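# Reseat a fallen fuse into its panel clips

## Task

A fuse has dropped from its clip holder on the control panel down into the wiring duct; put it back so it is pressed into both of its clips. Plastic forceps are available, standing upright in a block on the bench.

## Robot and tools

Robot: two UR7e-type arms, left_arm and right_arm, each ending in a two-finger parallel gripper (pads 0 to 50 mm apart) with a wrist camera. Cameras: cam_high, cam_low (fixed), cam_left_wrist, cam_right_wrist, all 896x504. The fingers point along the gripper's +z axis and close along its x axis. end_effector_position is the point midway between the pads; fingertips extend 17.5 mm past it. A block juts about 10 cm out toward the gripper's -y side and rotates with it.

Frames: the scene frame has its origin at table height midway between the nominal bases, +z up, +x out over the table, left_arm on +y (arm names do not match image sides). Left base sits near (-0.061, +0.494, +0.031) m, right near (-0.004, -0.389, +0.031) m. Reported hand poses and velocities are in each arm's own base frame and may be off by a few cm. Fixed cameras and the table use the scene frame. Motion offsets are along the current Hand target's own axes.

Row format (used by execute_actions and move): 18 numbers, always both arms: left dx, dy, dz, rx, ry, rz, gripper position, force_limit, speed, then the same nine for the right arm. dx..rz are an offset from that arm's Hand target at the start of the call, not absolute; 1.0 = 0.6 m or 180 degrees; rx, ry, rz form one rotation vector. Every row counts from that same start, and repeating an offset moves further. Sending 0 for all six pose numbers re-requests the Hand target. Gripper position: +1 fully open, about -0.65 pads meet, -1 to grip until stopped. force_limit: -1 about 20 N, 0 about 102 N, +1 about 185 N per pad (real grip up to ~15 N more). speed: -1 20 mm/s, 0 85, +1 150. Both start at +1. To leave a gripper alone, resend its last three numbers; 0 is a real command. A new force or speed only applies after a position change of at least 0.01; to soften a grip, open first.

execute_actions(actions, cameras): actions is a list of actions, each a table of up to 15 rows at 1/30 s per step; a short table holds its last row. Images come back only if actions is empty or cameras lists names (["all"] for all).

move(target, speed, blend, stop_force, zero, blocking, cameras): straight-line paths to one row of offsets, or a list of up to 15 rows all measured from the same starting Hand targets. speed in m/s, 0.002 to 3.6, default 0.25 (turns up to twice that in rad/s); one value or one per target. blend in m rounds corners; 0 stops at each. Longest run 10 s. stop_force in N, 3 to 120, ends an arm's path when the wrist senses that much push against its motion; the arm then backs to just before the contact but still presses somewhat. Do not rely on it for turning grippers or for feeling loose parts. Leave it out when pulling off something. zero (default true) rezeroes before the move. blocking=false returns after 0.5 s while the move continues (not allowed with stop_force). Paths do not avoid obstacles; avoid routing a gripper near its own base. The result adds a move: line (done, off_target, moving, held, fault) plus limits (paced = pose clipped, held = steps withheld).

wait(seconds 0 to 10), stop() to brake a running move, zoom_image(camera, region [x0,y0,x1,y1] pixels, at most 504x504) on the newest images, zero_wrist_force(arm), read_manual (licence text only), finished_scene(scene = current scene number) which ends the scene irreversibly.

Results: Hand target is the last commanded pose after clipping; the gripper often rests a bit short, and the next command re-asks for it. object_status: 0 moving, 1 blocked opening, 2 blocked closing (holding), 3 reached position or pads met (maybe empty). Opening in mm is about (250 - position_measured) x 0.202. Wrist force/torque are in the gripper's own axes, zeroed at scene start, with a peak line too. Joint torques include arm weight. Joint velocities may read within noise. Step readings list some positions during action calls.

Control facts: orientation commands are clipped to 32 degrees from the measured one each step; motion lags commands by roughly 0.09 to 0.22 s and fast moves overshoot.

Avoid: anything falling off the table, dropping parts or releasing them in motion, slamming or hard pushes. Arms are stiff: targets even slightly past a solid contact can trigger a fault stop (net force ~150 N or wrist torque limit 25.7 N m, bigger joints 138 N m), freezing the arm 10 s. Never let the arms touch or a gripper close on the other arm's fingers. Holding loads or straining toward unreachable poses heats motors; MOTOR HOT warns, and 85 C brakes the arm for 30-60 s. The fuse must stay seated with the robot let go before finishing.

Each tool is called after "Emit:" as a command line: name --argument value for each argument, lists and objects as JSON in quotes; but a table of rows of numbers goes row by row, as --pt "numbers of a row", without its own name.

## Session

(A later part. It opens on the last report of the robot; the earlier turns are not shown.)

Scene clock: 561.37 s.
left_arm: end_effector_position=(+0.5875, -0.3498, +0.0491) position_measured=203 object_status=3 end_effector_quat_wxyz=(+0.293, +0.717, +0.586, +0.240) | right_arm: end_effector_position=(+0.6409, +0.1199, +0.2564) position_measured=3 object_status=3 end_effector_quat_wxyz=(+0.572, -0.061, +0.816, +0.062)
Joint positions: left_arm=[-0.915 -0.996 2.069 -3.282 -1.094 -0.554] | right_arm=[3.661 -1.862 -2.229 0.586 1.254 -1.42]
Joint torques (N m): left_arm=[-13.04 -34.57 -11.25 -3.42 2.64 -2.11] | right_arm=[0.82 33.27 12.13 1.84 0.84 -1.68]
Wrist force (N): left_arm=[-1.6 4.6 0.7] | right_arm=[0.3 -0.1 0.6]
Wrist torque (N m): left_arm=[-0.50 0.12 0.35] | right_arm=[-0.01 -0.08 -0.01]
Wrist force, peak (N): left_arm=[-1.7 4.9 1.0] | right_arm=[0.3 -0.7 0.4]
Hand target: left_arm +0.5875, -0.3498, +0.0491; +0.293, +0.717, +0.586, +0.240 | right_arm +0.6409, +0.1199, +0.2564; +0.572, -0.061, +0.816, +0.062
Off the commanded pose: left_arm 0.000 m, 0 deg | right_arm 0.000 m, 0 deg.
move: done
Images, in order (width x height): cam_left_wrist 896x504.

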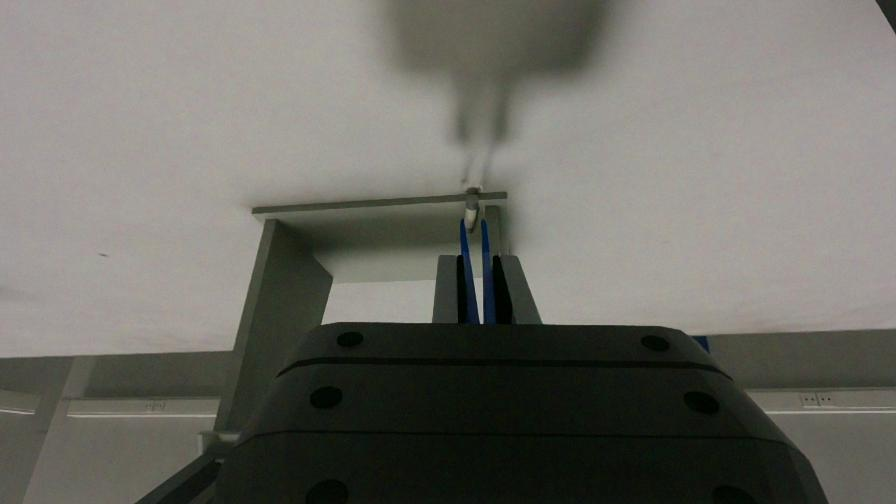

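Emit:
move --target '[0,0,0.036,0,0,0,-0.34,-1,-1,0,0,0,0,0,0,1,1,1]' --speed 0.03 --stop_force 4 --cameras '["cam_left_wrist"]'

Emit:
zoom_image --camera "cam_left_wrist" --region '[430, 170, 520, 260]'

Scene clock: 567.60 s.
left_arm: end_effector_position=(+0.6023, -0.3529, +0.0337) position_measured=203 object_status=3 end_effector_quat_wxyz=(+0.293, +0.717, +0.586, +0.240) | right_arm: end_effector_position=(+0.6409, +0.1199, +0.2564) position_measured=3 object_status=3 end_effector_quat_wxyz=(+0.572, -0.061, +0.816, +0.062)
Joint positions: left_arm=[-0.895 -0.94 2.028 -3.305 -1.106 -0.536] | right_arm=[3.661 -1.862 -2.229 0.586 1.254 -1.42]
Joint torques (N m): left_arm=[-11.94 -53.88 -3.55 -2.46 2.71 -1.96] | right_arm=[1.28 32.46 12.06 1.85 0.67 -1.65]
Wrist force (N): left_arm=[-1.5 4.3 0.7] | right_arm=[0.5 -0.4 0.4]
Wrist torque (N m): left_arm=[-0.52 0.08 0.26] | right_arm=[-0.06 -0.11 0.00]
Wrist force, peak (N): left_arm=[-1.9 4.7 0.6] | right_arm=[0.7 -0.2 0.5]
Hand target: left_arm +0.6023, -0.3529, +0.0337; +0.293, +0.717, +0.586, +0.240 | right_arm +0.6409, +0.1199, +0.2564; +0.572, -0.061, +0.816, +0.062
Off the commanded pose: left_arm 0.000 m, 0 deg | right_arm 0.000 m, 0 deg.
move: done
Images, in order (width x height): cam_left_wrist 896x504.

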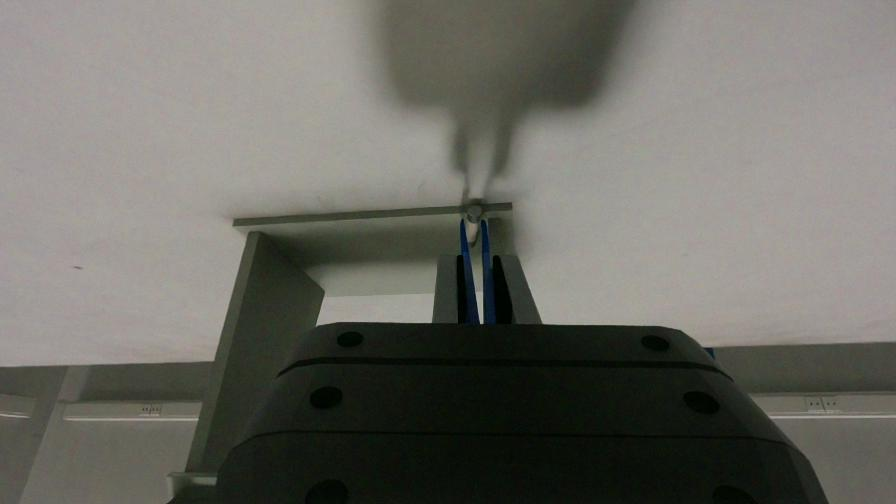

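Scaled by 5.600 from the camera's 896x504 image, which has a finer 1280x720 frame.

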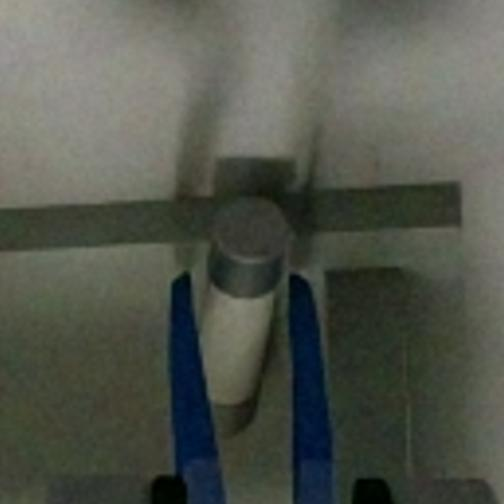

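Emit:
move --target '[0,0.006,0.01,0,0,0,-0.34,-1,-1,0,0,0,0,0,0,1,1,1]' --speed 0.02 --stop_force 4 --cameras '["cam_left_wrist"]'

Emit:
zoom_image --camera "cam_left_wrist" --region '[430, 170, 520, 260]'

Emit:
execute_actions --actions '[[[0,0,0,0,0,0,-0.405,-1,-1,0,0,0,0,0,0,1,1,1]],[[0,0,0,0,0,0,-0.405,-1,-1,0,0,0,0,0,0,1,1,1]]]' --cameras '["cam_left_wrist"]'

Emit:
zoom_image --camera "cam_left_wrist" --region '[430, 170, 520, 260]'

Scene clock: 577.13 s.
left_arm: end_effector_position=(+0.6090, -0.3542, +0.0319) position_measured=203 object_status=3 end_effector_quat_wxyz=(+0.293, +0.717, +0.586, +0.240) | right_arm: end_effector_position=(+0.6409, +0.1199, +0.2564) position_measured=3 object_status=3 end_effector_quat_wxyz=(+0.572, -0.061, +0.816, +0.062)
Joint positions: left_arm=[-0.887 -0.927 2.008 -3.302 -1.111 -0.529] | right_arm=[3.661 -1.862 -2.229 0.586 1.254 -1.42]
Joint torques (N m): left_arm=[-11.23 -54.54 -5.13 -4.99 2.55 -1.83] | right_arm=[2.65 31.07 11.98 1.73 0.49 -1.69]
Wrist force (N): left_arm=[-1.5 4.5 0.7] | right_arm=[0.5 -0.1 0.3]
Wrist torque (N m): left_arm=[-0.48 0.07 0.27] | right_arm=[0.00 -0.10 -0.01]
Wrist force, peak (N): left_arm=[-1.6 4.8 1.0] | right_arm=[0.7 -0.2 0.6]
Hand target: left_arm +0.6090, -0.3542, +0.0319; +0.293, +0.717, +0.586, +0.240 | right_arm +0.6409, +0.1199, +0.2564; +0.572, -0.061, +0.816, +0.062
Off the commanded pose: left_arm 0.000 m, 0 deg | right_arm 0.000 m, 0 deg.
move: done
Images, in order (width x height): cam_left_wrist 896x504.

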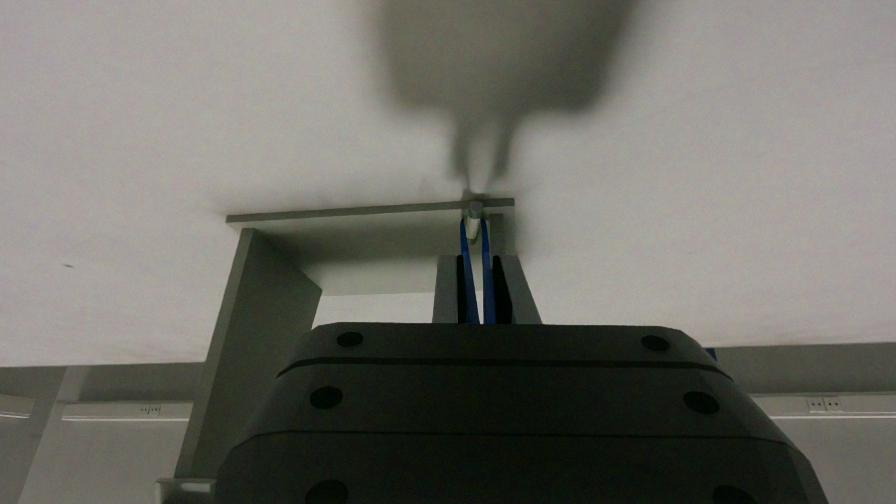

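Scaled by 5.600 from the camera's 896x504 image, which has a finer 1280x720 frame.

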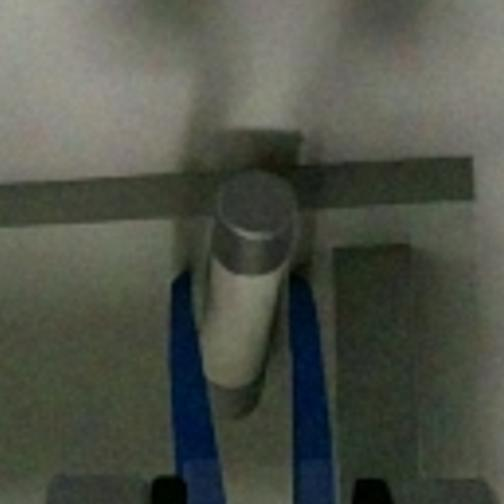

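Scene clock: 578.33 s.
left_arm: end_effector_position=(+0.6090, -0.3542, +0.0319) position_measured=213 object_status=3 end_effector_quat_wxyz=(+0.293, +0.717, +0.586, +0.240) | right_arm: end_effector_position=(+0.6409, +0.1199, +0.2564) position_measured=3 object_status=3 end_effector_quat_wxyz=(+0.572, -0.061, +0.816, +0.062)
Joint positions: left_arm=[-0.887 -0.927 2.008 -3.302 -1.111 -0.529] | right_arm=[3.661 -1.862 -2.229 0.586 1.254 -1.42]
Joint torques (N m): left_arm=[-11.02 -55.21 -3.41 -4.8 2.61 -1.88] | right_arm=[1.89 32.58 12.4 1.78 0.67 -1.63]
Wrist force (N): left_arm=[-1.7 4.2 1.1] | right_arm=[0.3 -0.4 0.3]
Wrist torque (N m): left_arm=[-0.53 0.10 0.26] | right_arm=[-0.05 -0.09 -0.01]
Wrist force, peak (N): left_arm=[-1.7 4.7 0.8] | right_arm=[0.6 0.0 0.5]
Hand target: left_arm +0.6090, -0.3542, +0.0319; +0.293, +0.717, +0.586, +0.240 | right_arm +0.6409, +0.1199, +0.2564; +0.572, -0.061, +0.816, +0.062
Off the commanded pose: left_arm 0.000 m, 0 deg | right_arm 0.000 m, 0 deg.
Step readings (end_effector_position of left_arm | right_arm):
0: (+0.6090, -0.3542, +0.0319) | (+0.6409, +0.1199, +0.2564)
1: (+0.6090, -0.3542, +0.0319) | (+0.6409, +0.1199, +0.2564)
2: (+0.6090, -0.3542, +0.0319) | (+0.6409, +0.1199, +0.2564)
4: (+0.6090, -0.3542, +0.0319) | (+0.6409, +0.1199, +0.2564)
8: (+0.6090, -0.3542, +0.0319) | (+0.6409, +0.1199, +0.2564)
15: (+0.6090, -0.3542, +0.0319) | (+0.6409, +0.1199, +0.2564)
16: (+0.6090, -0.3542, +0.0319) | (+0.6409, +0.1199, +0.2564)
17: (+0.6090, -0.3542, +0.0319) | (+0.6409, +0.1199, +0.2564)
19: (+0.6090, -0.3542, +0.0319) | (+0.6409, +0.1199, +0.2564)
23: (+0.6090, -0.3542, +0.0319) | (+0.6409, +0.1199, +0.2564)
30: (+0.6090, -0.3542, +0.0319) | (+0.6409, +0.1199, +0.2564)
Images, in order (width x height): cam_left_wrist 896x504.

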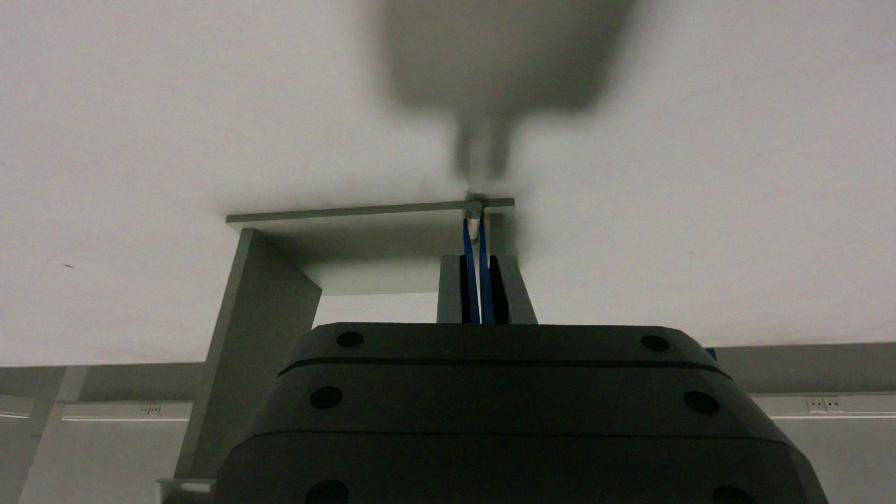

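Scaled by 5.600 from the camera's 896x504 image, which has a finer 1280x720 frame.

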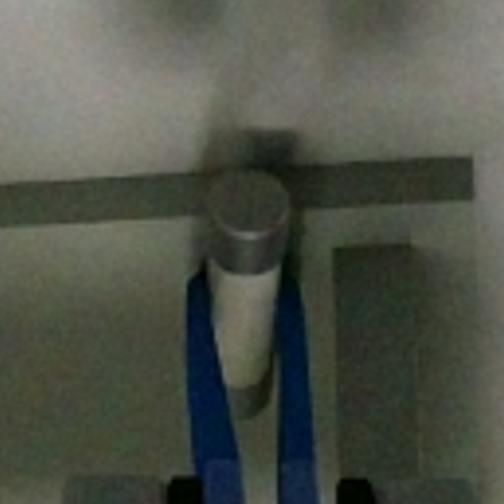

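Emit:
move --pt "0 0.0055 -0.0055 0 0 0 -0.41 -1 -1 0 0 0 0 0 0 1 1 1" --pt "0 -0.098 -0.109 0 0 0 -0.41 -1 -1 0 0 0 0 0 0 1 1 1" --speed 0.06 --cameras '["cam_left_wrist","cam_high"]'

Emit:
zoom_image --camera "cam_left_wrist" --region '[430, 170, 520, 260]'

Emit:
zoom_image --camera "cam_high" --region '[440, 200, 540, 300]'

Scene clock: 584.80 s.
left_arm: end_effector_position=(+0.5230, -0.3368, +0.0374) position_measured=214 object_status=3 end_effector_quat_wxyz=(+0.293, +0.717, +0.586, +0.240) | right_arm: end_effector_position=(+0.6409, +0.1199, +0.2564) position_measured=3 object_status=3 end_effector_quat_wxyz=(+0.572, -0.061, +0.816, +0.062)
Joint positions: left_arm=[-1.012 -1.051 2.246 -3.361 -1.038 -0.644] | right_arm=[3.661 -1.862 -2.229 0.586 1.254 -1.42]
Joint torques (N m): left_arm=[9.28 -26.28 -15.92 -2.38 -0.68 2.54] | right_arm=[1.92 31.82 12.07 1.93 0.41 -1.63]
Wrist force (N): left_arm=[-1.1 4.2 0.7] | right_arm=[0.2 -0.2 0.1]
Wrist torque (N m): left_arm=[-0.53 0.02 0.29] | right_arm=[-0.01 -0.07 -0.01]
Wrist force, peak (N): left_arm=[-1.5 5.0 1.6] | right_arm=[0.6 -0.5 0.3]
Hand target: left_arm +0.5230, -0.3367, +0.0374; +0.293, +0.717, +0.586, +0.240 | right_arm +0.6409, +0.1199, +0.2564; +0.572, -0.061, +0.816, +0.062
Off the commanded pose: left_arm 0.000 m, 0 deg | right_arm 0.000 m, 0 deg.
move: done
Images, in order (width x height): cam_high 896x504, cam_left_wrist 896x504.

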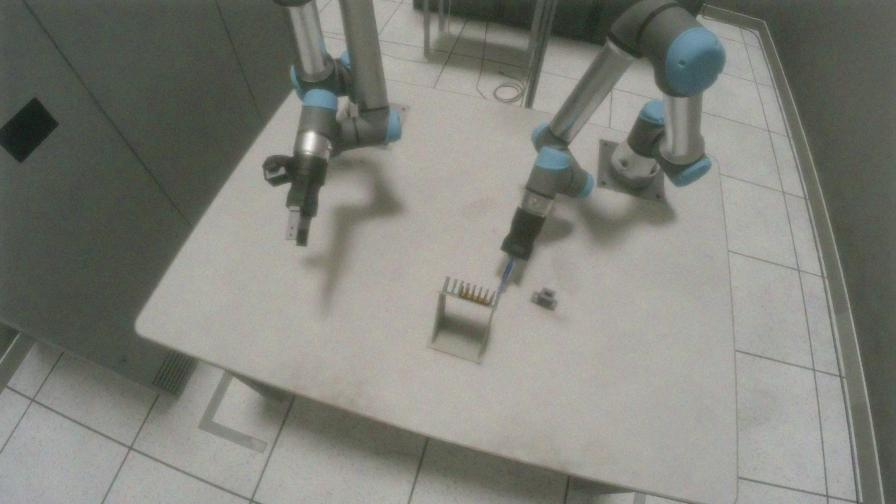

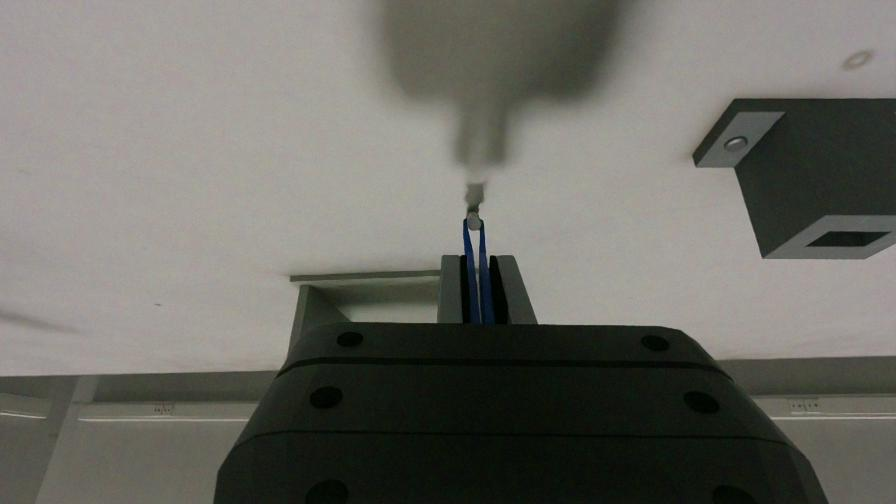

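Scaled by 5.600 from the camera's 896x504 image, which has a finer 1280x720 frame.

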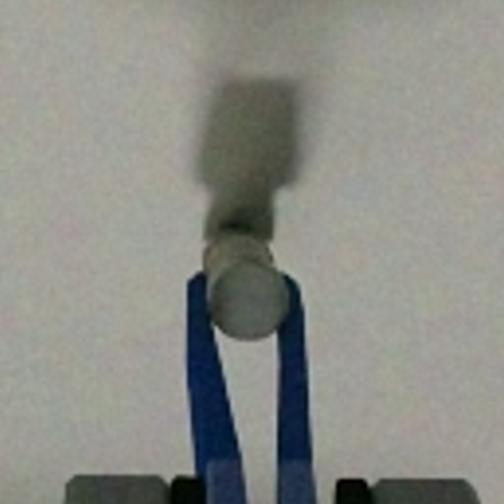

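Scaled by 5.040 from the camera's 896x504 image, which has a finer 1280x720 frame.

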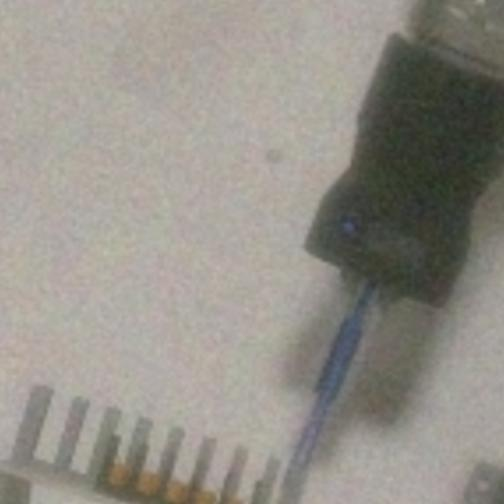

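Emit:
move --target '[0,0.059,-0.059,0,0,0,-0.41,-1,-1,0,0,0,0,0,0,1,1,1]' --speed 0.08 --cameras '["cam_left_wrist","cam_low"]'

Emit:
zoom_image --camera "cam_left_wrist" --region '[430, 170, 520, 260]'

Emit:
zoom_image --camera "cam_low" --region '[430, 160, 530, 260]'

Scene clock: 599.20 s.
left_arm: end_effector_position=(+0.5235, -0.3368, +0.0874) position_measured=214 object_status=3 end_effector_quat_wxyz=(+0.293, +0.717, +0.586, +0.240) | right_arm: end_effector_position=(+0.6409, +0.1199, +0.2564) position_measured=3 object_status=3 end_effector_quat_wxyz=(+0.572, -0.061, +0.816, +0.062)
Joint positions: left_arm=[-1.011 -1.185 2.233 -3.214 -1.038 -0.644] | right_arm=[3.661 -1.862 -2.229 0.586 1.254 -1.42]
Joint torques (N m): left_arm=[4.09 -39.51 -5.88 -2.65 -0.34 -1.98] | right_arm=[1.83 31.39 12.68 1.77 0.32 -1.72]
Wrist force (N): left_arm=[-1.2 4.3 0.9] | right_arm=[0.3 -0.3 0.0]
Wrist torque (N m): left_arm=[-0.52 0.02 0.25] | right_arm=[-0.03 -0.07 -0.01]
Wrist force, peak (N): left_arm=[-1.2 5.3 0.1] | right_arm=[0.6 -0.3 0.5]
Hand target: left_arm +0.5234, -0.3368, +0.0874; +0.293, +0.717, +0.586, +0.240 | right_arm +0.6409, +0.1199, +0.2564; +0.572, -0.061, +0.816, +0.062
Off the commanded pose: left_arm 0.000 m, 0 deg | right_arm 0.000 m, 0 deg.
move: done
Images, in order (width x height): cam_low 896x504, cam_left_wrist 896x504.

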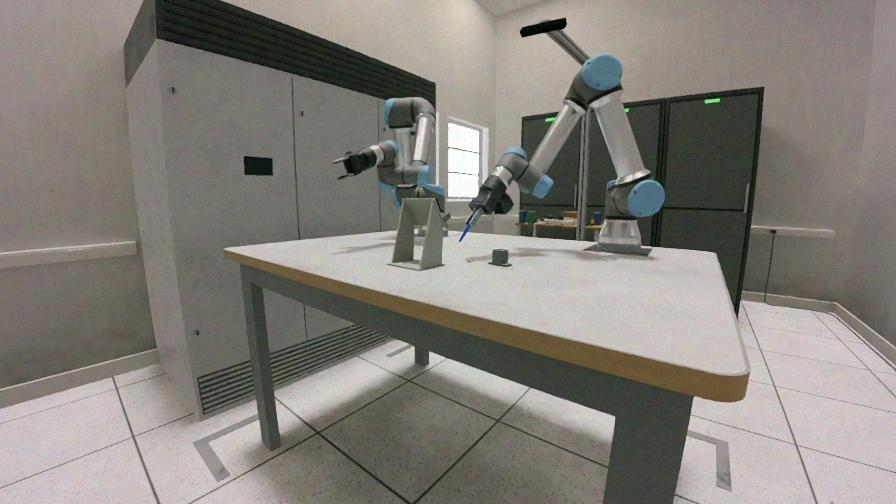

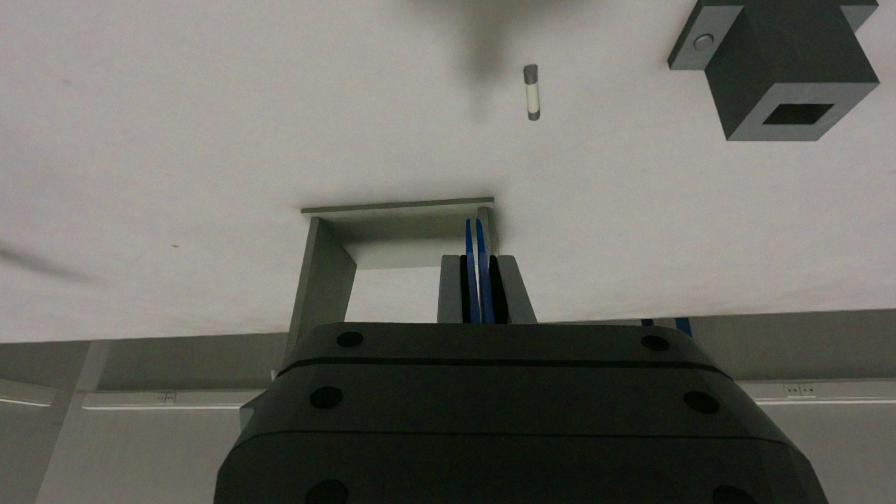

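Scaled by 5.600 from the camera's 896x504 image, which has a finer 1280x720 frame.

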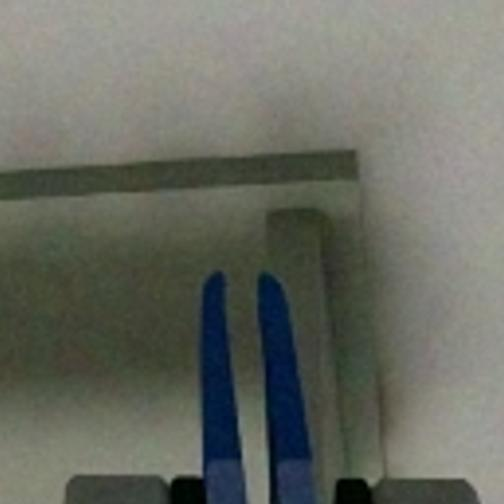

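Scaled by 5.040 from the camera's 896x504 image, which has a finer 1280x720 frame.

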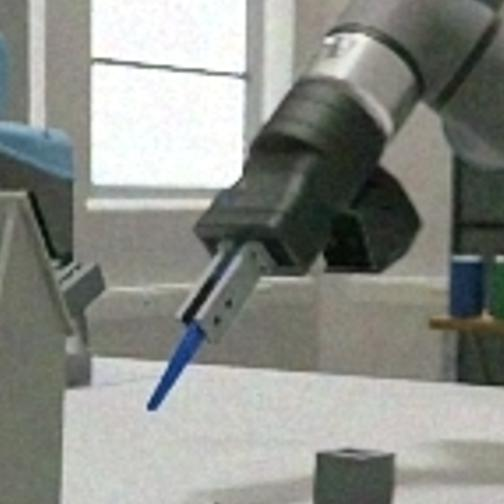

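Emit:
move --target '[0.0485,0.0453,0.0415,0.2488,0.0283,-0.0685,-0.34,-1,-1,0,0,0,0,0,0,1,1,1]' --cameras '["cam_left_wrist"]'

Emit:
zoom_image --camera "cam_left_wrist" --region '[420, 130, 520, 260]'

Scene clock: 609.10 s.
left_arm: end_effector_position=(+0.5653, -0.3155, +0.0886) position_measured=203 object_status=3 end_effector_quat_wxyz=(-0.004, +0.698, +0.716, -0.002) | right_arm: end_effector_position=(+0.6409, +0.1199, +0.2564) position_measured=3 object_status=3 end_effector_quat_wxyz=(+0.572, -0.061, +0.816, +0.062)
Joint positions: left_arm=[-0.715 -1.097 1.608 -2.075 -1.575 -0.741] | right_arm=[3.661 -1.862 -2.229 0.586 1.254 -1.42]
Joint torques (N m): left_arm=[-8.04 -45.55 -31.21 -1.82 -1.4 -1.93] | right_arm=[3.38 32.2 12.93 1.8 0.39 -1.64]
Wrist force (N): left_arm=[-0.7 1.5 -1.0] | right_arm=[0.1 0.0 0.2]
Wrist torque (N m): left_arm=[-0.03 0.07 0.01] | right_arm=[0.01 -0.05 -0.01]
Wrist force, peak (N): left_arm=[-1.3 4.7 0.9] | right_arm=[0.7 -0.2 0.3]
Hand target: left_arm +0.5653, -0.3156, +0.0887; -0.004, +0.698, +0.716, -0.002 | right_arm +0.6409, +0.1199, +0.2564; +0.572, -0.061, +0.816, +0.062
Off the commanded pose: left_arm 0.000 m, 0 deg | right_arm 0.000 m, 0 deg.
move: done
Images, in order (width x height): cam_left_wrist 896x504.

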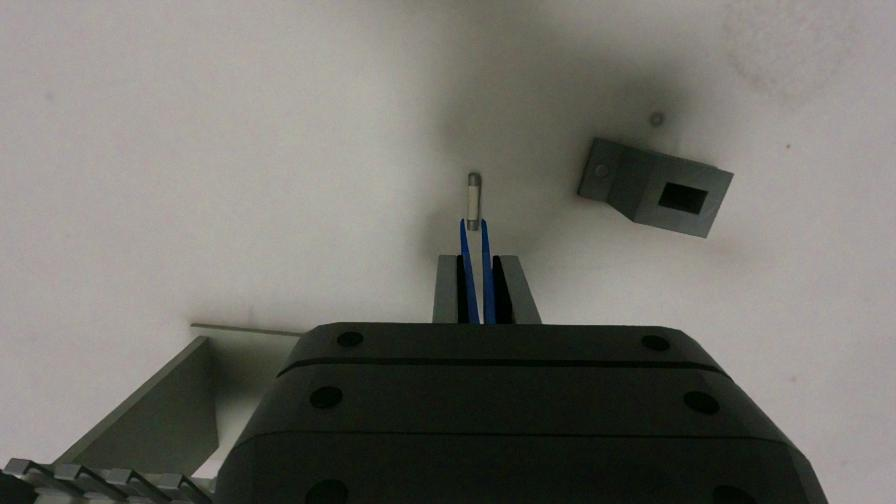

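Scaled by 3.877 from the camera's 896x504 image, which has a finer 1280x720 frame.

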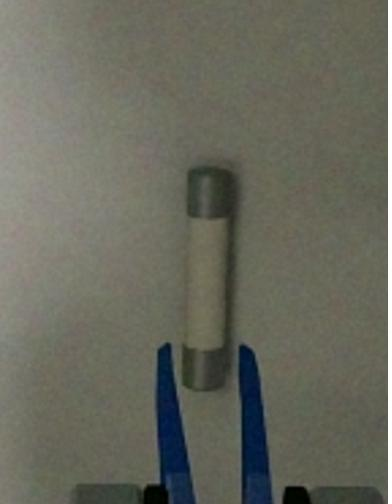

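Emit:
move --pt "0.0035 -0.0047 0.04 0 0 0 -0.34 -1 -1 0 0 0 0 0 0 1 1 1" --pt "0.0035 -0.0047 0.066 0 0 0 -0.34 -1 -1 0 0 0 0 0 0 1 1 1" --speed '[0.08,0.015]' --stop_force 4 --cameras '["cam_left_wrist"]'

Emit:
zoom_image --camera "cam_left_wrist" --region '[420, 170, 520, 270]'

Scene clock: 617.83 s.
left_arm: end_effector_position=(+0.5621, -0.3135, +0.0491) position_measured=203 object_status=3 end_effector_quat_wxyz=(-0.004, +0.698, +0.716, -0.002) | right_arm: end_effector_position=(+0.6409, +0.1199, +0.2564) position_measured=3 object_status=3 end_effector_quat_wxyz=(+0.572, -0.061, +0.816, +0.062)
Joint positions: left_arm=[-0.716 -1.055 1.66 -2.169 -1.575 -0.742] | right_arm=[3.661 -1.862 -2.229 0.586 1.254 -1.42]
Joint torques (N m): left_arm=[-11.58 -56.76 -30.34 -1.84 1.1 -2] | right_arm=[2.7 30.94 12.71 1.69 0.48 -1.74]
Wrist force (N): left_arm=[-0.6 1.5 -0.7] | right_arm=[0.3 -0.3 0.1]
Wrist torque (N m): left_arm=[-0.02 0.06 0.18] | right_arm=[-0.04 -0.09 -0.01]
Wrist force, peak (N): left_arm=[-0.5 1.6 -2.2] | right_arm=[0.8 -0.5 0.3]
Hand target: left_arm +0.5621, -0.3135, +0.0491; -0.004, +0.698, +0.716, -0.002 | right_arm +0.6409, +0.1199, +0.2564; +0.572, -0.061, +0.816, +0.062
Off the commanded pose: left_arm 0.000 m, 0 deg | right_arm 0.000 m, 0 deg.
move: done
Images, in order (width x height): cam_left_wrist 896x504.

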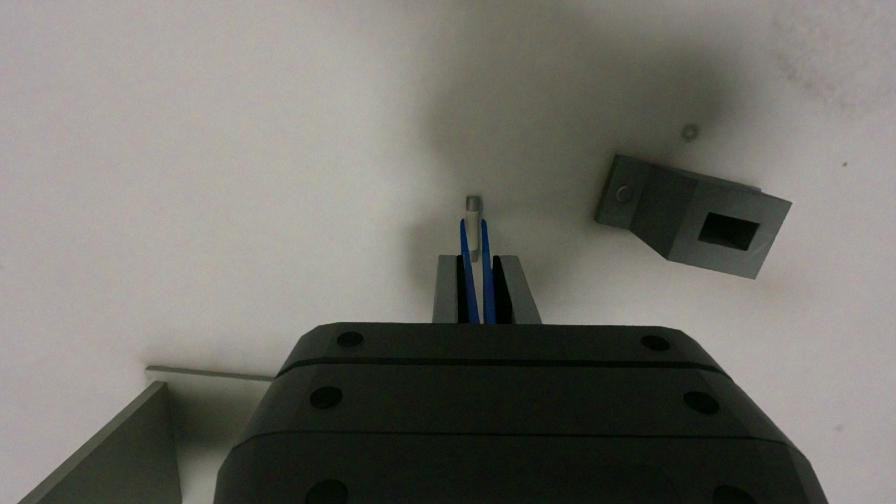

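Scaled by 5.040 from the camera's 896x504 image, which has a finer 1280x720 frame.

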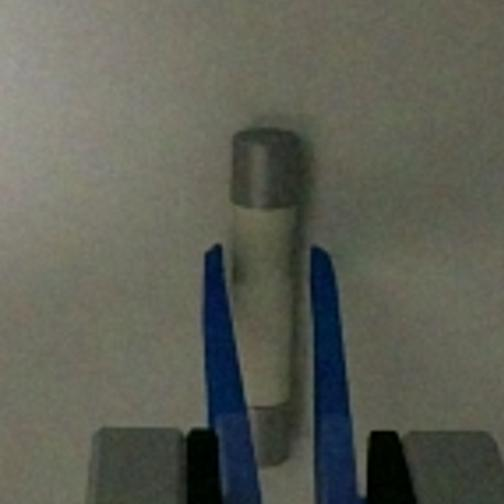

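Emit:
move --target '[0,0,0.018,0,0,0,-0.34,-1,-1,0,0,0,0,0,0,1,1,1]' --speed 0.01 --stop_force 3.5 --cameras '["cam_left_wrist"]'

Emit:
zoom_image --camera "cam_left_wrist" --region '[420, 170, 520, 270]'

Scene clock: 622.50 s.
left_arm: end_effector_position=(+0.5621, -0.3135, +0.0453) position_measured=203 object_status=3 end_effector_quat_wxyz=(-0.004, +0.698, +0.716, -0.002) | right_arm: end_effector_position=(+0.6409, +0.1199, +0.2564) position_measured=3 object_status=3 end_effector_quat_wxyz=(+0.572, -0.061, +0.816, +0.062)
Joint positions: left_arm=[-0.716 -1.05 1.664 -2.177 -1.575 -0.742] | right_arm=[3.661 -1.862 -2.229 0.586 1.254 -1.42]
Joint torques (N m): left_arm=[-7.69 -54.27 -28.63 -3.36 1.34 -1.57] | right_arm=[2.43 31.28 12.99 1.79 0.24 -1.76]
Wrist force (N): left_arm=[-0.6 1.6 -4.8] | right_arm=[0.2 -0.2 0.4]
Wrist torque (N m): left_arm=[-0.06 0.07 0.18] | right_arm=[-0.02 -0.07 -0.01]
Wrist force, peak (N): left_arm=[-0.8 1.1 -15.1] | right_arm=[0.6 -0.2 0.5]
Hand target: left_arm +0.5621, -0.3135, +0.0453; -0.004, +0.698, +0.716, -0.002 (not the last commanded pose) | right_arm +0.6409, +0.1199, +0.2564; +0.572, -0.061, +0.816, +0.062
Off the commanded pose: left_arm 0.007 m, 0 deg | right_arm 0.000 m, 0 deg.
move: contact (left_arm)
Images, in order (width x height): cam_left_wrist 896x504.

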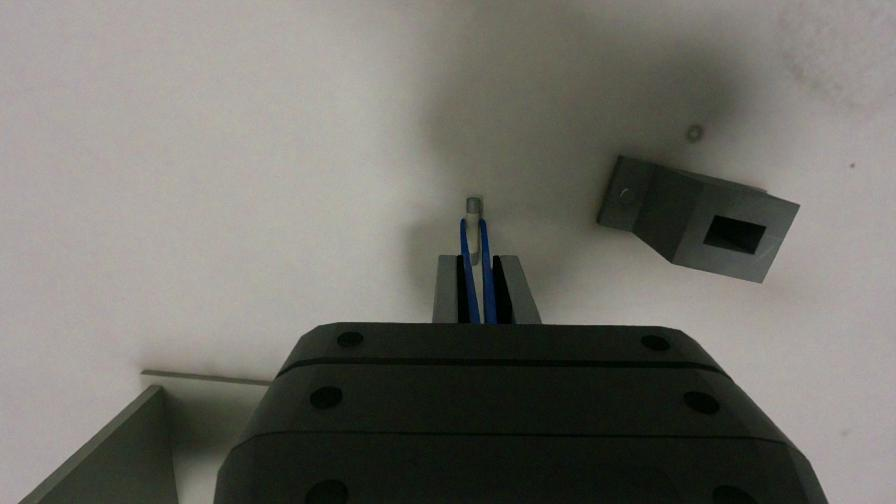

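Scaled by 5.040 from the camera's 896x504 image, which has a finer 1280x720 frame.

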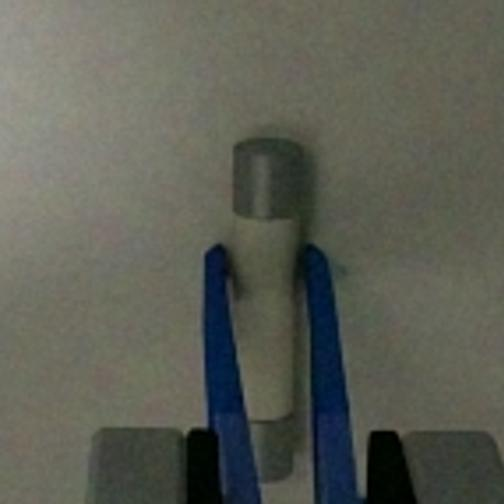

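Emit:
execute_actions --actions '[[[0,0.004,-0.001,0,0,0,-0.34,-1,-1,0,0,0,0,0,0,1,1,1]],[[0,0,0,0,0,0,-1,-1,-1,0,0,0,0,0,0,1,1,1]],[[0,0,0,0,0,0,-1,-1,-1,0,0,0,0,0,0,1,1,1]]]'

Emit:
move --target '[0,0,-0.05,0,0,0,-1,-1,-1,0,0,0,0,0,0,1,1,1]' --speed 0.06 --cameras '["cam_left_wrist","cam_low"]'

Emit:
zoom_image --camera "cam_left_wrist" --region '[420, 170, 520, 270]'

Emit:
zoom_image --camera "cam_low" --region '[440, 160, 540, 260]'

Scene clock: 633.53 s.
left_arm: end_effector_position=(+0.5645, -0.3135, +0.0458) position_measured=221 object_status=2 end_effector_quat_wxyz=(-0.004, +0.698, +0.716, -0.002) | right_arm: end_effector_position=(+0.6409, +0.1199, +0.2564) position_measured=3 object_status=3 end_effector_quat_wxyz=(+0.572, -0.061, +0.816, +0.062)
Joint positions: left_arm=[-0.713 -1.046 1.656 -2.173 -1.575 -0.739] | right_arm=[3.661 -1.862 -2.229 0.586 1.254 -1.42]
Joint torques (N m): left_arm=[-10.52 -56.92 -12.05 -4.13 1.42 -1.8] | right_arm=[3.3 30.84 12.74 1.7 0.32 -1.55]
Wrist force (N): left_arm=[-0.8 1.4 -0.7] | right_arm=[0.2 -0.1 0.1]
Wrist torque (N m): left_arm=[-0.05 0.11 0.01] | right_arm=[0.00 -0.07 -0.01]
Wrist force, peak (N): left_arm=[-0.9 2.3 -4.8] | right_arm=[0.4 -0.5 0.5]
Hand target: left_arm +0.5645, -0.3135, +0.0458; -0.004, +0.698, +0.716, -0.002 | right_arm +0.6409, +0.1199, +0.2564; +0.572, -0.061, +0.816, +0.062
Off the commanded pose: left_arm 0.000 m, 0 deg | right_arm 0.000 m, 0 deg.
Step readings (end_effector_position of left_arm | right_arm):
0: (+0.5621, -0.3135, +0.0453) | (+0.6409, +0.1199, +0.2564)
1: (+0.5621, -0.3136, +0.0453) | (+0.6409, +0.1199, +0.2564)
2: (+0.5627, -0.3136, +0.0455) | (+0.6409, +0.1199, +0.2564)
4: (+0.5644, -0.3136, +0.0460) | (+0.6409, +0.1199, +0.2564)
8: (+0.5647, -0.3135, +0.0459) | (+0.6409, +0.1199, +0.2564)
15: (+0.5645, -0.3134, +0.0458) | (+0.6409, +0.1199, +0.2564)
16: (+0.5645, -0.3134, +0.0458) | (+0.6409, +0.1199, +0.2564)
17: (+0.5645, -0.3134, +0.0458) | (+0.6409, +0.1199, +0.2564)
19: (+0.5645, -0.3135, +0.0458) | (+0.6409, +0.1199, +0.2564)
23: (+0.5645, -0.3135, +0.0458) | (+0.6409, +0.1199, +0.2564)
30: (+0.5645, -0.3135, +0.0458) | (+0.6409, +0.1199, +0.2564)
31: (+0.5645, -0.3135, +0.0458) | (+0.6409, +0.1199, +0.2564)
32: (+0.5645, -0.3135, +0.0458) | (+0.6409, +0.1199, +0.2564)
34: (+0.5645, -0.3135, +0.0458) | (+0.6409, +0.1199, +0.2564)
38: (+0.5645, -0.3135, +0.0458) | (+0.6409, +0.1199, +0.2564)
45: (+0.5645, -0.3135, +0.0458) | (+0.6409, +0.1199, +0.2564)

Scene clock: 634.33 s.
left_arm: end_effector_position=(+0.5648, -0.3136, +0.0760) position_measured=221 object_status=2 end_effector_quat_wxyz=(-0.003, +0.698, +0.716, -0.002) | right_arm: end_effector_position=(+0.6409, +0.1199, +0.2564) position_measured=3 object_status=3 end_effector_quat_wxyz=(+0.572, -0.061, +0.816, +0.062)
Joint positions: left_arm=[-0.713 -1.085 1.627 -2.106 -1.575 -0.739] | right_arm=[3.661 -1.862 -2.229 0.586 1.254 -1.42]
Joint torques (N m): left_arm=[10.02 -37.34 -13.59 -3.94 1.38 2.22] | right_arm=[3.18 31.14 13.7 1.75 0.32 -1.76]
Wrist force (N): left_arm=[-0.3 1.5 -0.7] | right_arm=[0.5 -0.3 0.3]
Wrist torque (N m): left_arm=[-0.03 0.01 0.00] | right_arm=[-0.04 -0.11 -0.01]
Wrist force, peak (N): left_arm=[-0.5 1.3 -1.8] | right_arm=[0.3 -0.3 0.6]
Hand target: left_arm +0.5647, -0.3135, +0.0758; -0.004, +0.698, +0.716, -0.002 | right_arm +0.6409, +0.1199, +0.2564; +0.572, -0.061, +0.816, +0.062
Off the commanded pose: left_arm 0.000 m, 0 deg | right_arm 0.000 m, 0 deg.
move: done
Images, in order (width x height): cam_low 896x504, cam_left_wrist 896x504.

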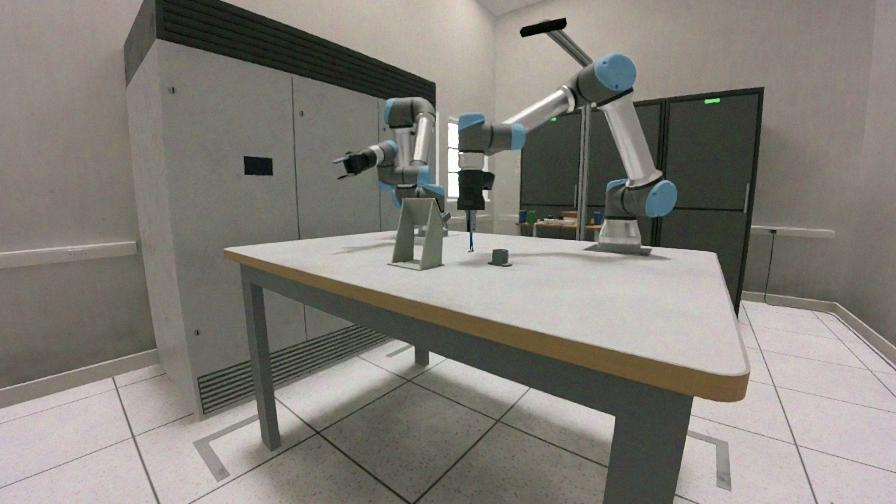

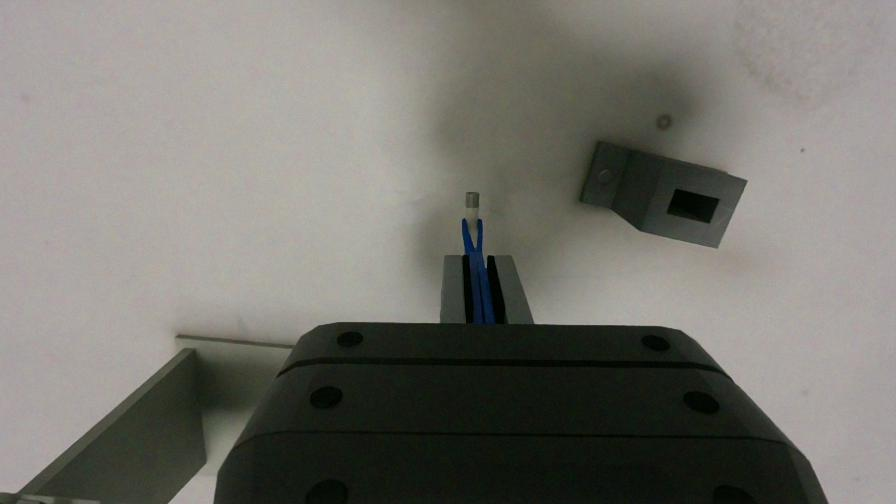

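Scaled by 5.040 from the camera's 896x504 image, which has a finer 1280x720 frame.

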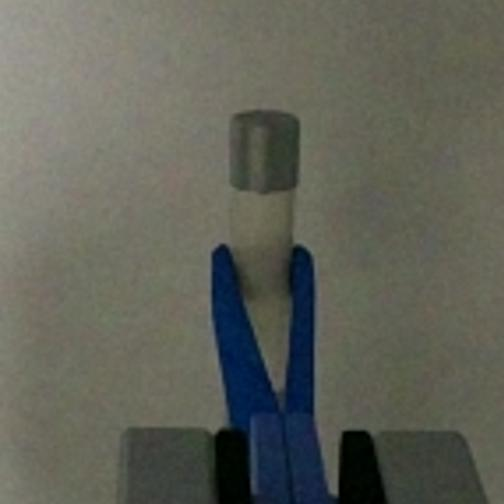

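Scaled by 5.040 from the camera's 896x504 image, which has a finer 1280x720 frame.

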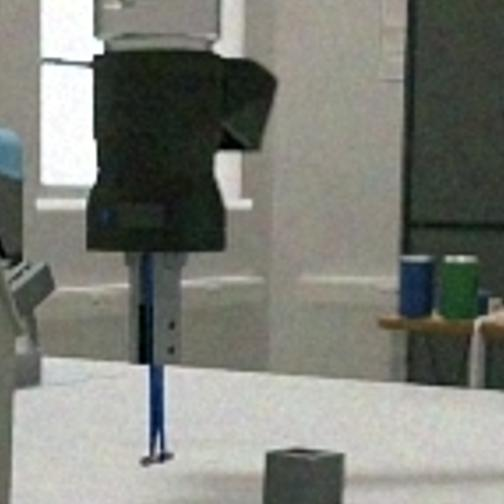

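Emit:
move --pt "-0.108 -0.1108 -0.2067 -0.33 -0.0185 0.0324 -1 -1 -1 0 0 0 0 0 0 1 1 1" --pt "-0.1448 -0.0167 -0.1945 -0.33 -0.0185 0.0324 -1 -1 -1 0 0 0 0 0 0 1 1 1" --speed 0.12 --blend 0.02 --cameras '["cam_left_wrist"]'

Emit:
zoom_image --camera "cam_left_wrist" --region '[410, 140, 530, 260]'

Scene clock: 656.90 s.
left_arm: end_effector_position=(+0.5579, -0.4008, +0.1924) position_measured=221 object_status=2 end_effector_quat_wxyz=(+0.362, +0.642, +0.588, +0.333) | right_arm: end_effector_position=(+0.6409, +0.1199, +0.2564) position_measured=3 object_status=3 end_effector_quat_wxyz=(+0.572, -0.061, +0.816, +0.062)
Joint positions: left_arm=[-1.113 -1.189 2.044 -3.135 -0.747 -0.706] | right_arm=[3.661 -1.862 -2.229 0.586 1.254 -1.42]
Joint torques (N m): left_arm=[-3.25 -30.17 -25.83 -2.77 2.11 0] | right_arm=[3 30.82 13.68 1.84 0.36 -1.75]
Wrist force (N): left_arm=[-1.2 5.4 2.1] | right_arm=[0.2 -0.3 0.2]
Wrist torque (N m): left_arm=[-0.64 -0.08 0.55] | right_arm=[-0.03 -0.06 -0.01]
Wrist force, peak (N): left_arm=[-2.0 6.0 3.8] | right_arm=[0.5 -0.4 0.6]
Hand target: left_arm +0.5580, -0.4008, +0.1925; +0.362, +0.642, +0.588, +0.333 | right_arm +0.6409, +0.1199, +0.2564; +0.572, -0.061, +0.816, +0.062
Off the commanded pose: left_arm 0.000 m, 0 deg | right_arm 0.000 m, 0 deg.
move: done
Images, in order (width x height): cam_left_wrist 896x504.

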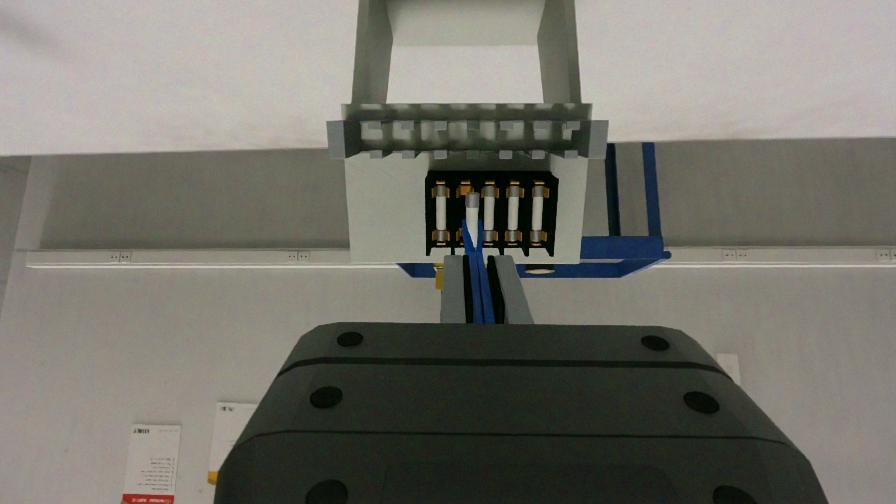

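Scaled by 4.200 from the camera's 896x504 image, which has a finer 1280x720 frame.

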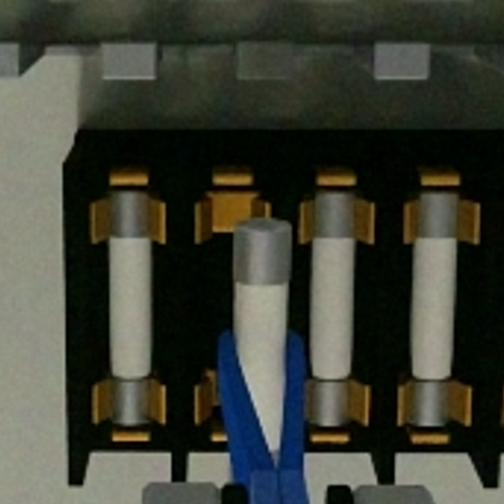

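Emit:
move --target '[-0.003,0.0067,0.033,0,0,0,-1,-1,-1,0,0,0,0,0,0,1,1,1]' --speed 0.06 --stop_force 5 --cameras '["cam_left_wrist"]'

Emit:
zoom_image --camera "cam_left_wrist" --region '[410, 150, 530, 270]'

Scene clock: 669.00 s.
left_arm: end_effector_position=(+0.5768, -0.4043, +0.1857) position_measured=221 object_status=2 end_effector_quat_wxyz=(+0.362, +0.642, +0.588, +0.333) | right_arm: end_effector_position=(+0.6409, +0.1199, +0.2564) position_measured=3 object_status=3 end_effector_quat_wxyz=(+0.572, -0.061, +0.816, +0.062)
Joint positions: left_arm=[-1.083 -1.142 2 -3.163 -0.767 -0.672] | right_arm=[3.661 -1.862 -2.229 0.586 1.254 -1.42]
Joint torques (N m): left_arm=[-13.02 -50.12 -9.26 -2.02 3.07 -1.97] | right_arm=[3.19 30.36 14.04 1.74 0.12 -1.72]
Wrist force (N): left_arm=[-1.4 5.3 2.1] | right_arm=[0.4 0.2 0.0]
Wrist torque (N m): left_arm=[-0.66 -0.04 0.40] | right_arm=[0.04 -0.09 -0.01]
Wrist force, peak (N): left_arm=[-1.3 5.3 2.8] | right_arm=[0.3 -0.5 0.7]
Hand target: left_arm +0.5768, -0.4043, +0.1857; +0.362, +0.642, +0.588, +0.333 | right_arm +0.6409, +0.1199, +0.2564; +0.572, -0.061, +0.816, +0.062
Off the commanded pose: left_arm 0.000 m, 0 deg | right_arm 0.000 m, 0 deg.
move: done
Images, in order (width x height): cam_left_wrist 896x504.

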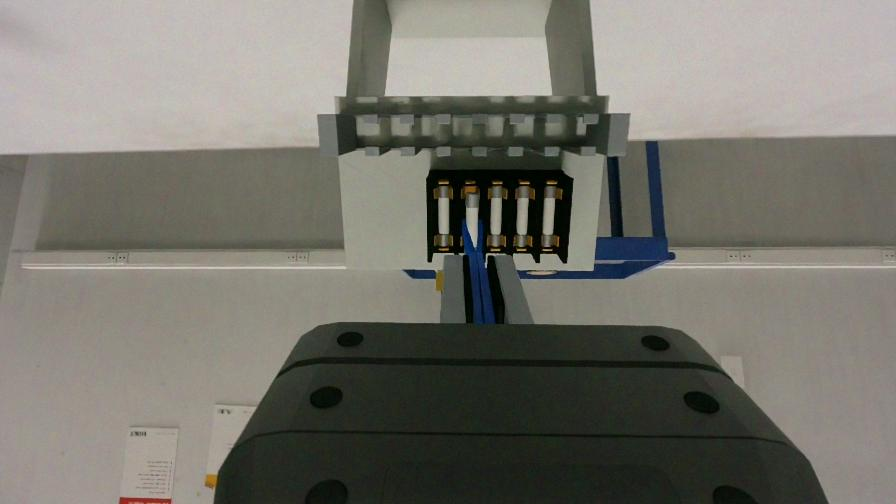

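Scaled by 4.200 from the camera's 896x504 image, which has a finer 1280x720 frame.

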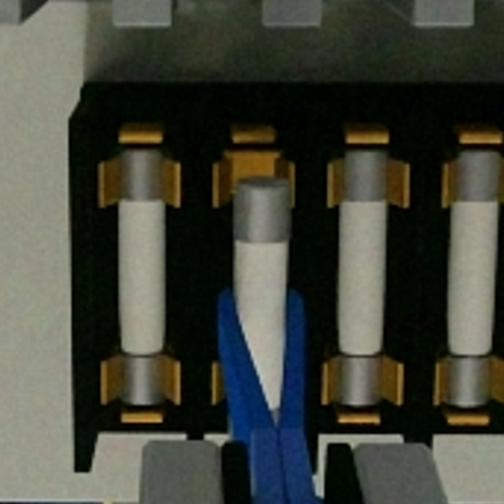

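Emit:
move --target '[0,0,0.0133,0,0,0,-1,-1,-1,0,0,0,0,0,0,1,1,1]' --speed 0.03 --stop_force 4 --cameras '["cam_left_wrist"]'

Emit:
zoom_image --camera "cam_left_wrist" --region '[410, 150, 530, 270]'

Scene clock: 679.43 s.
left_arm: end_effector_position=(+0.5836, -0.4048, +0.1816) position_measured=221 object_status=2 end_effector_quat_wxyz=(+0.362, +0.642, +0.588, +0.333) | right_arm: end_effector_position=(+0.6409, +0.1199, +0.2564) position_measured=3 object_status=3 end_effector_quat_wxyz=(+0.572, -0.061, +0.816, +0.062)
Joint positions: left_arm=[-1.071 -1.123 1.986 -3.176 -0.775 -0.66] | right_arm=[3.661 -1.862 -2.229 0.586 1.254 -1.42]
Joint torques (N m): left_arm=[-11.1 -50.68 -8.31 -2.25 2.81 -1.8] | right_arm=[3.14 30.14 13.89 1.76 0.09 -1.79]
Wrist force (N): left_arm=[-1.5 5.0 2.2] | right_arm=[0.4 0.0 0.3]
Wrist torque (N m): left_arm=[-0.73 0.00 0.29] | right_arm=[0.02 -0.10 0.00]
Wrist force, peak (N): left_arm=[-1.5 5.4 2.0] | right_arm=[0.5 -0.4 0.6]
Hand target: left_arm +0.5836, -0.4048, +0.1816; +0.362, +0.642, +0.588, +0.333 | right_arm +0.6409, +0.1199, +0.2564; +0.572, -0.061, +0.816, +0.062
Off the commanded pose: left_arm 0.000 m, 0 deg | right_arm 0.000 m, 0 deg.
move: done
Images, in order (width x height): cam_left_wrist 896x504.

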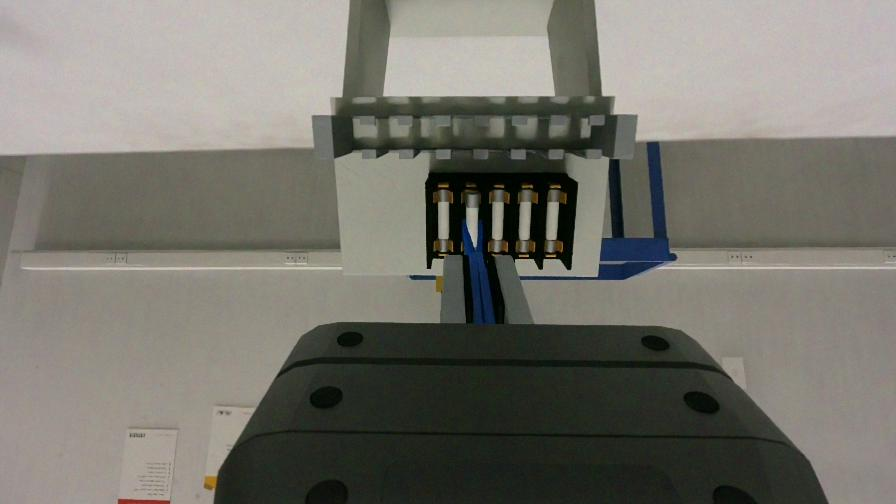

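Scaled by 4.200 from the camera's 896x504 image, which has a finer 1280x720 frame.

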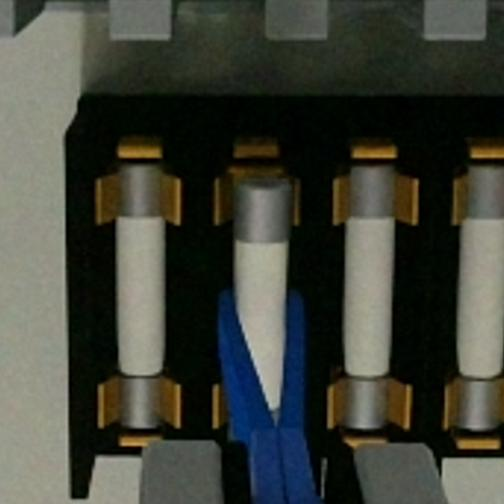

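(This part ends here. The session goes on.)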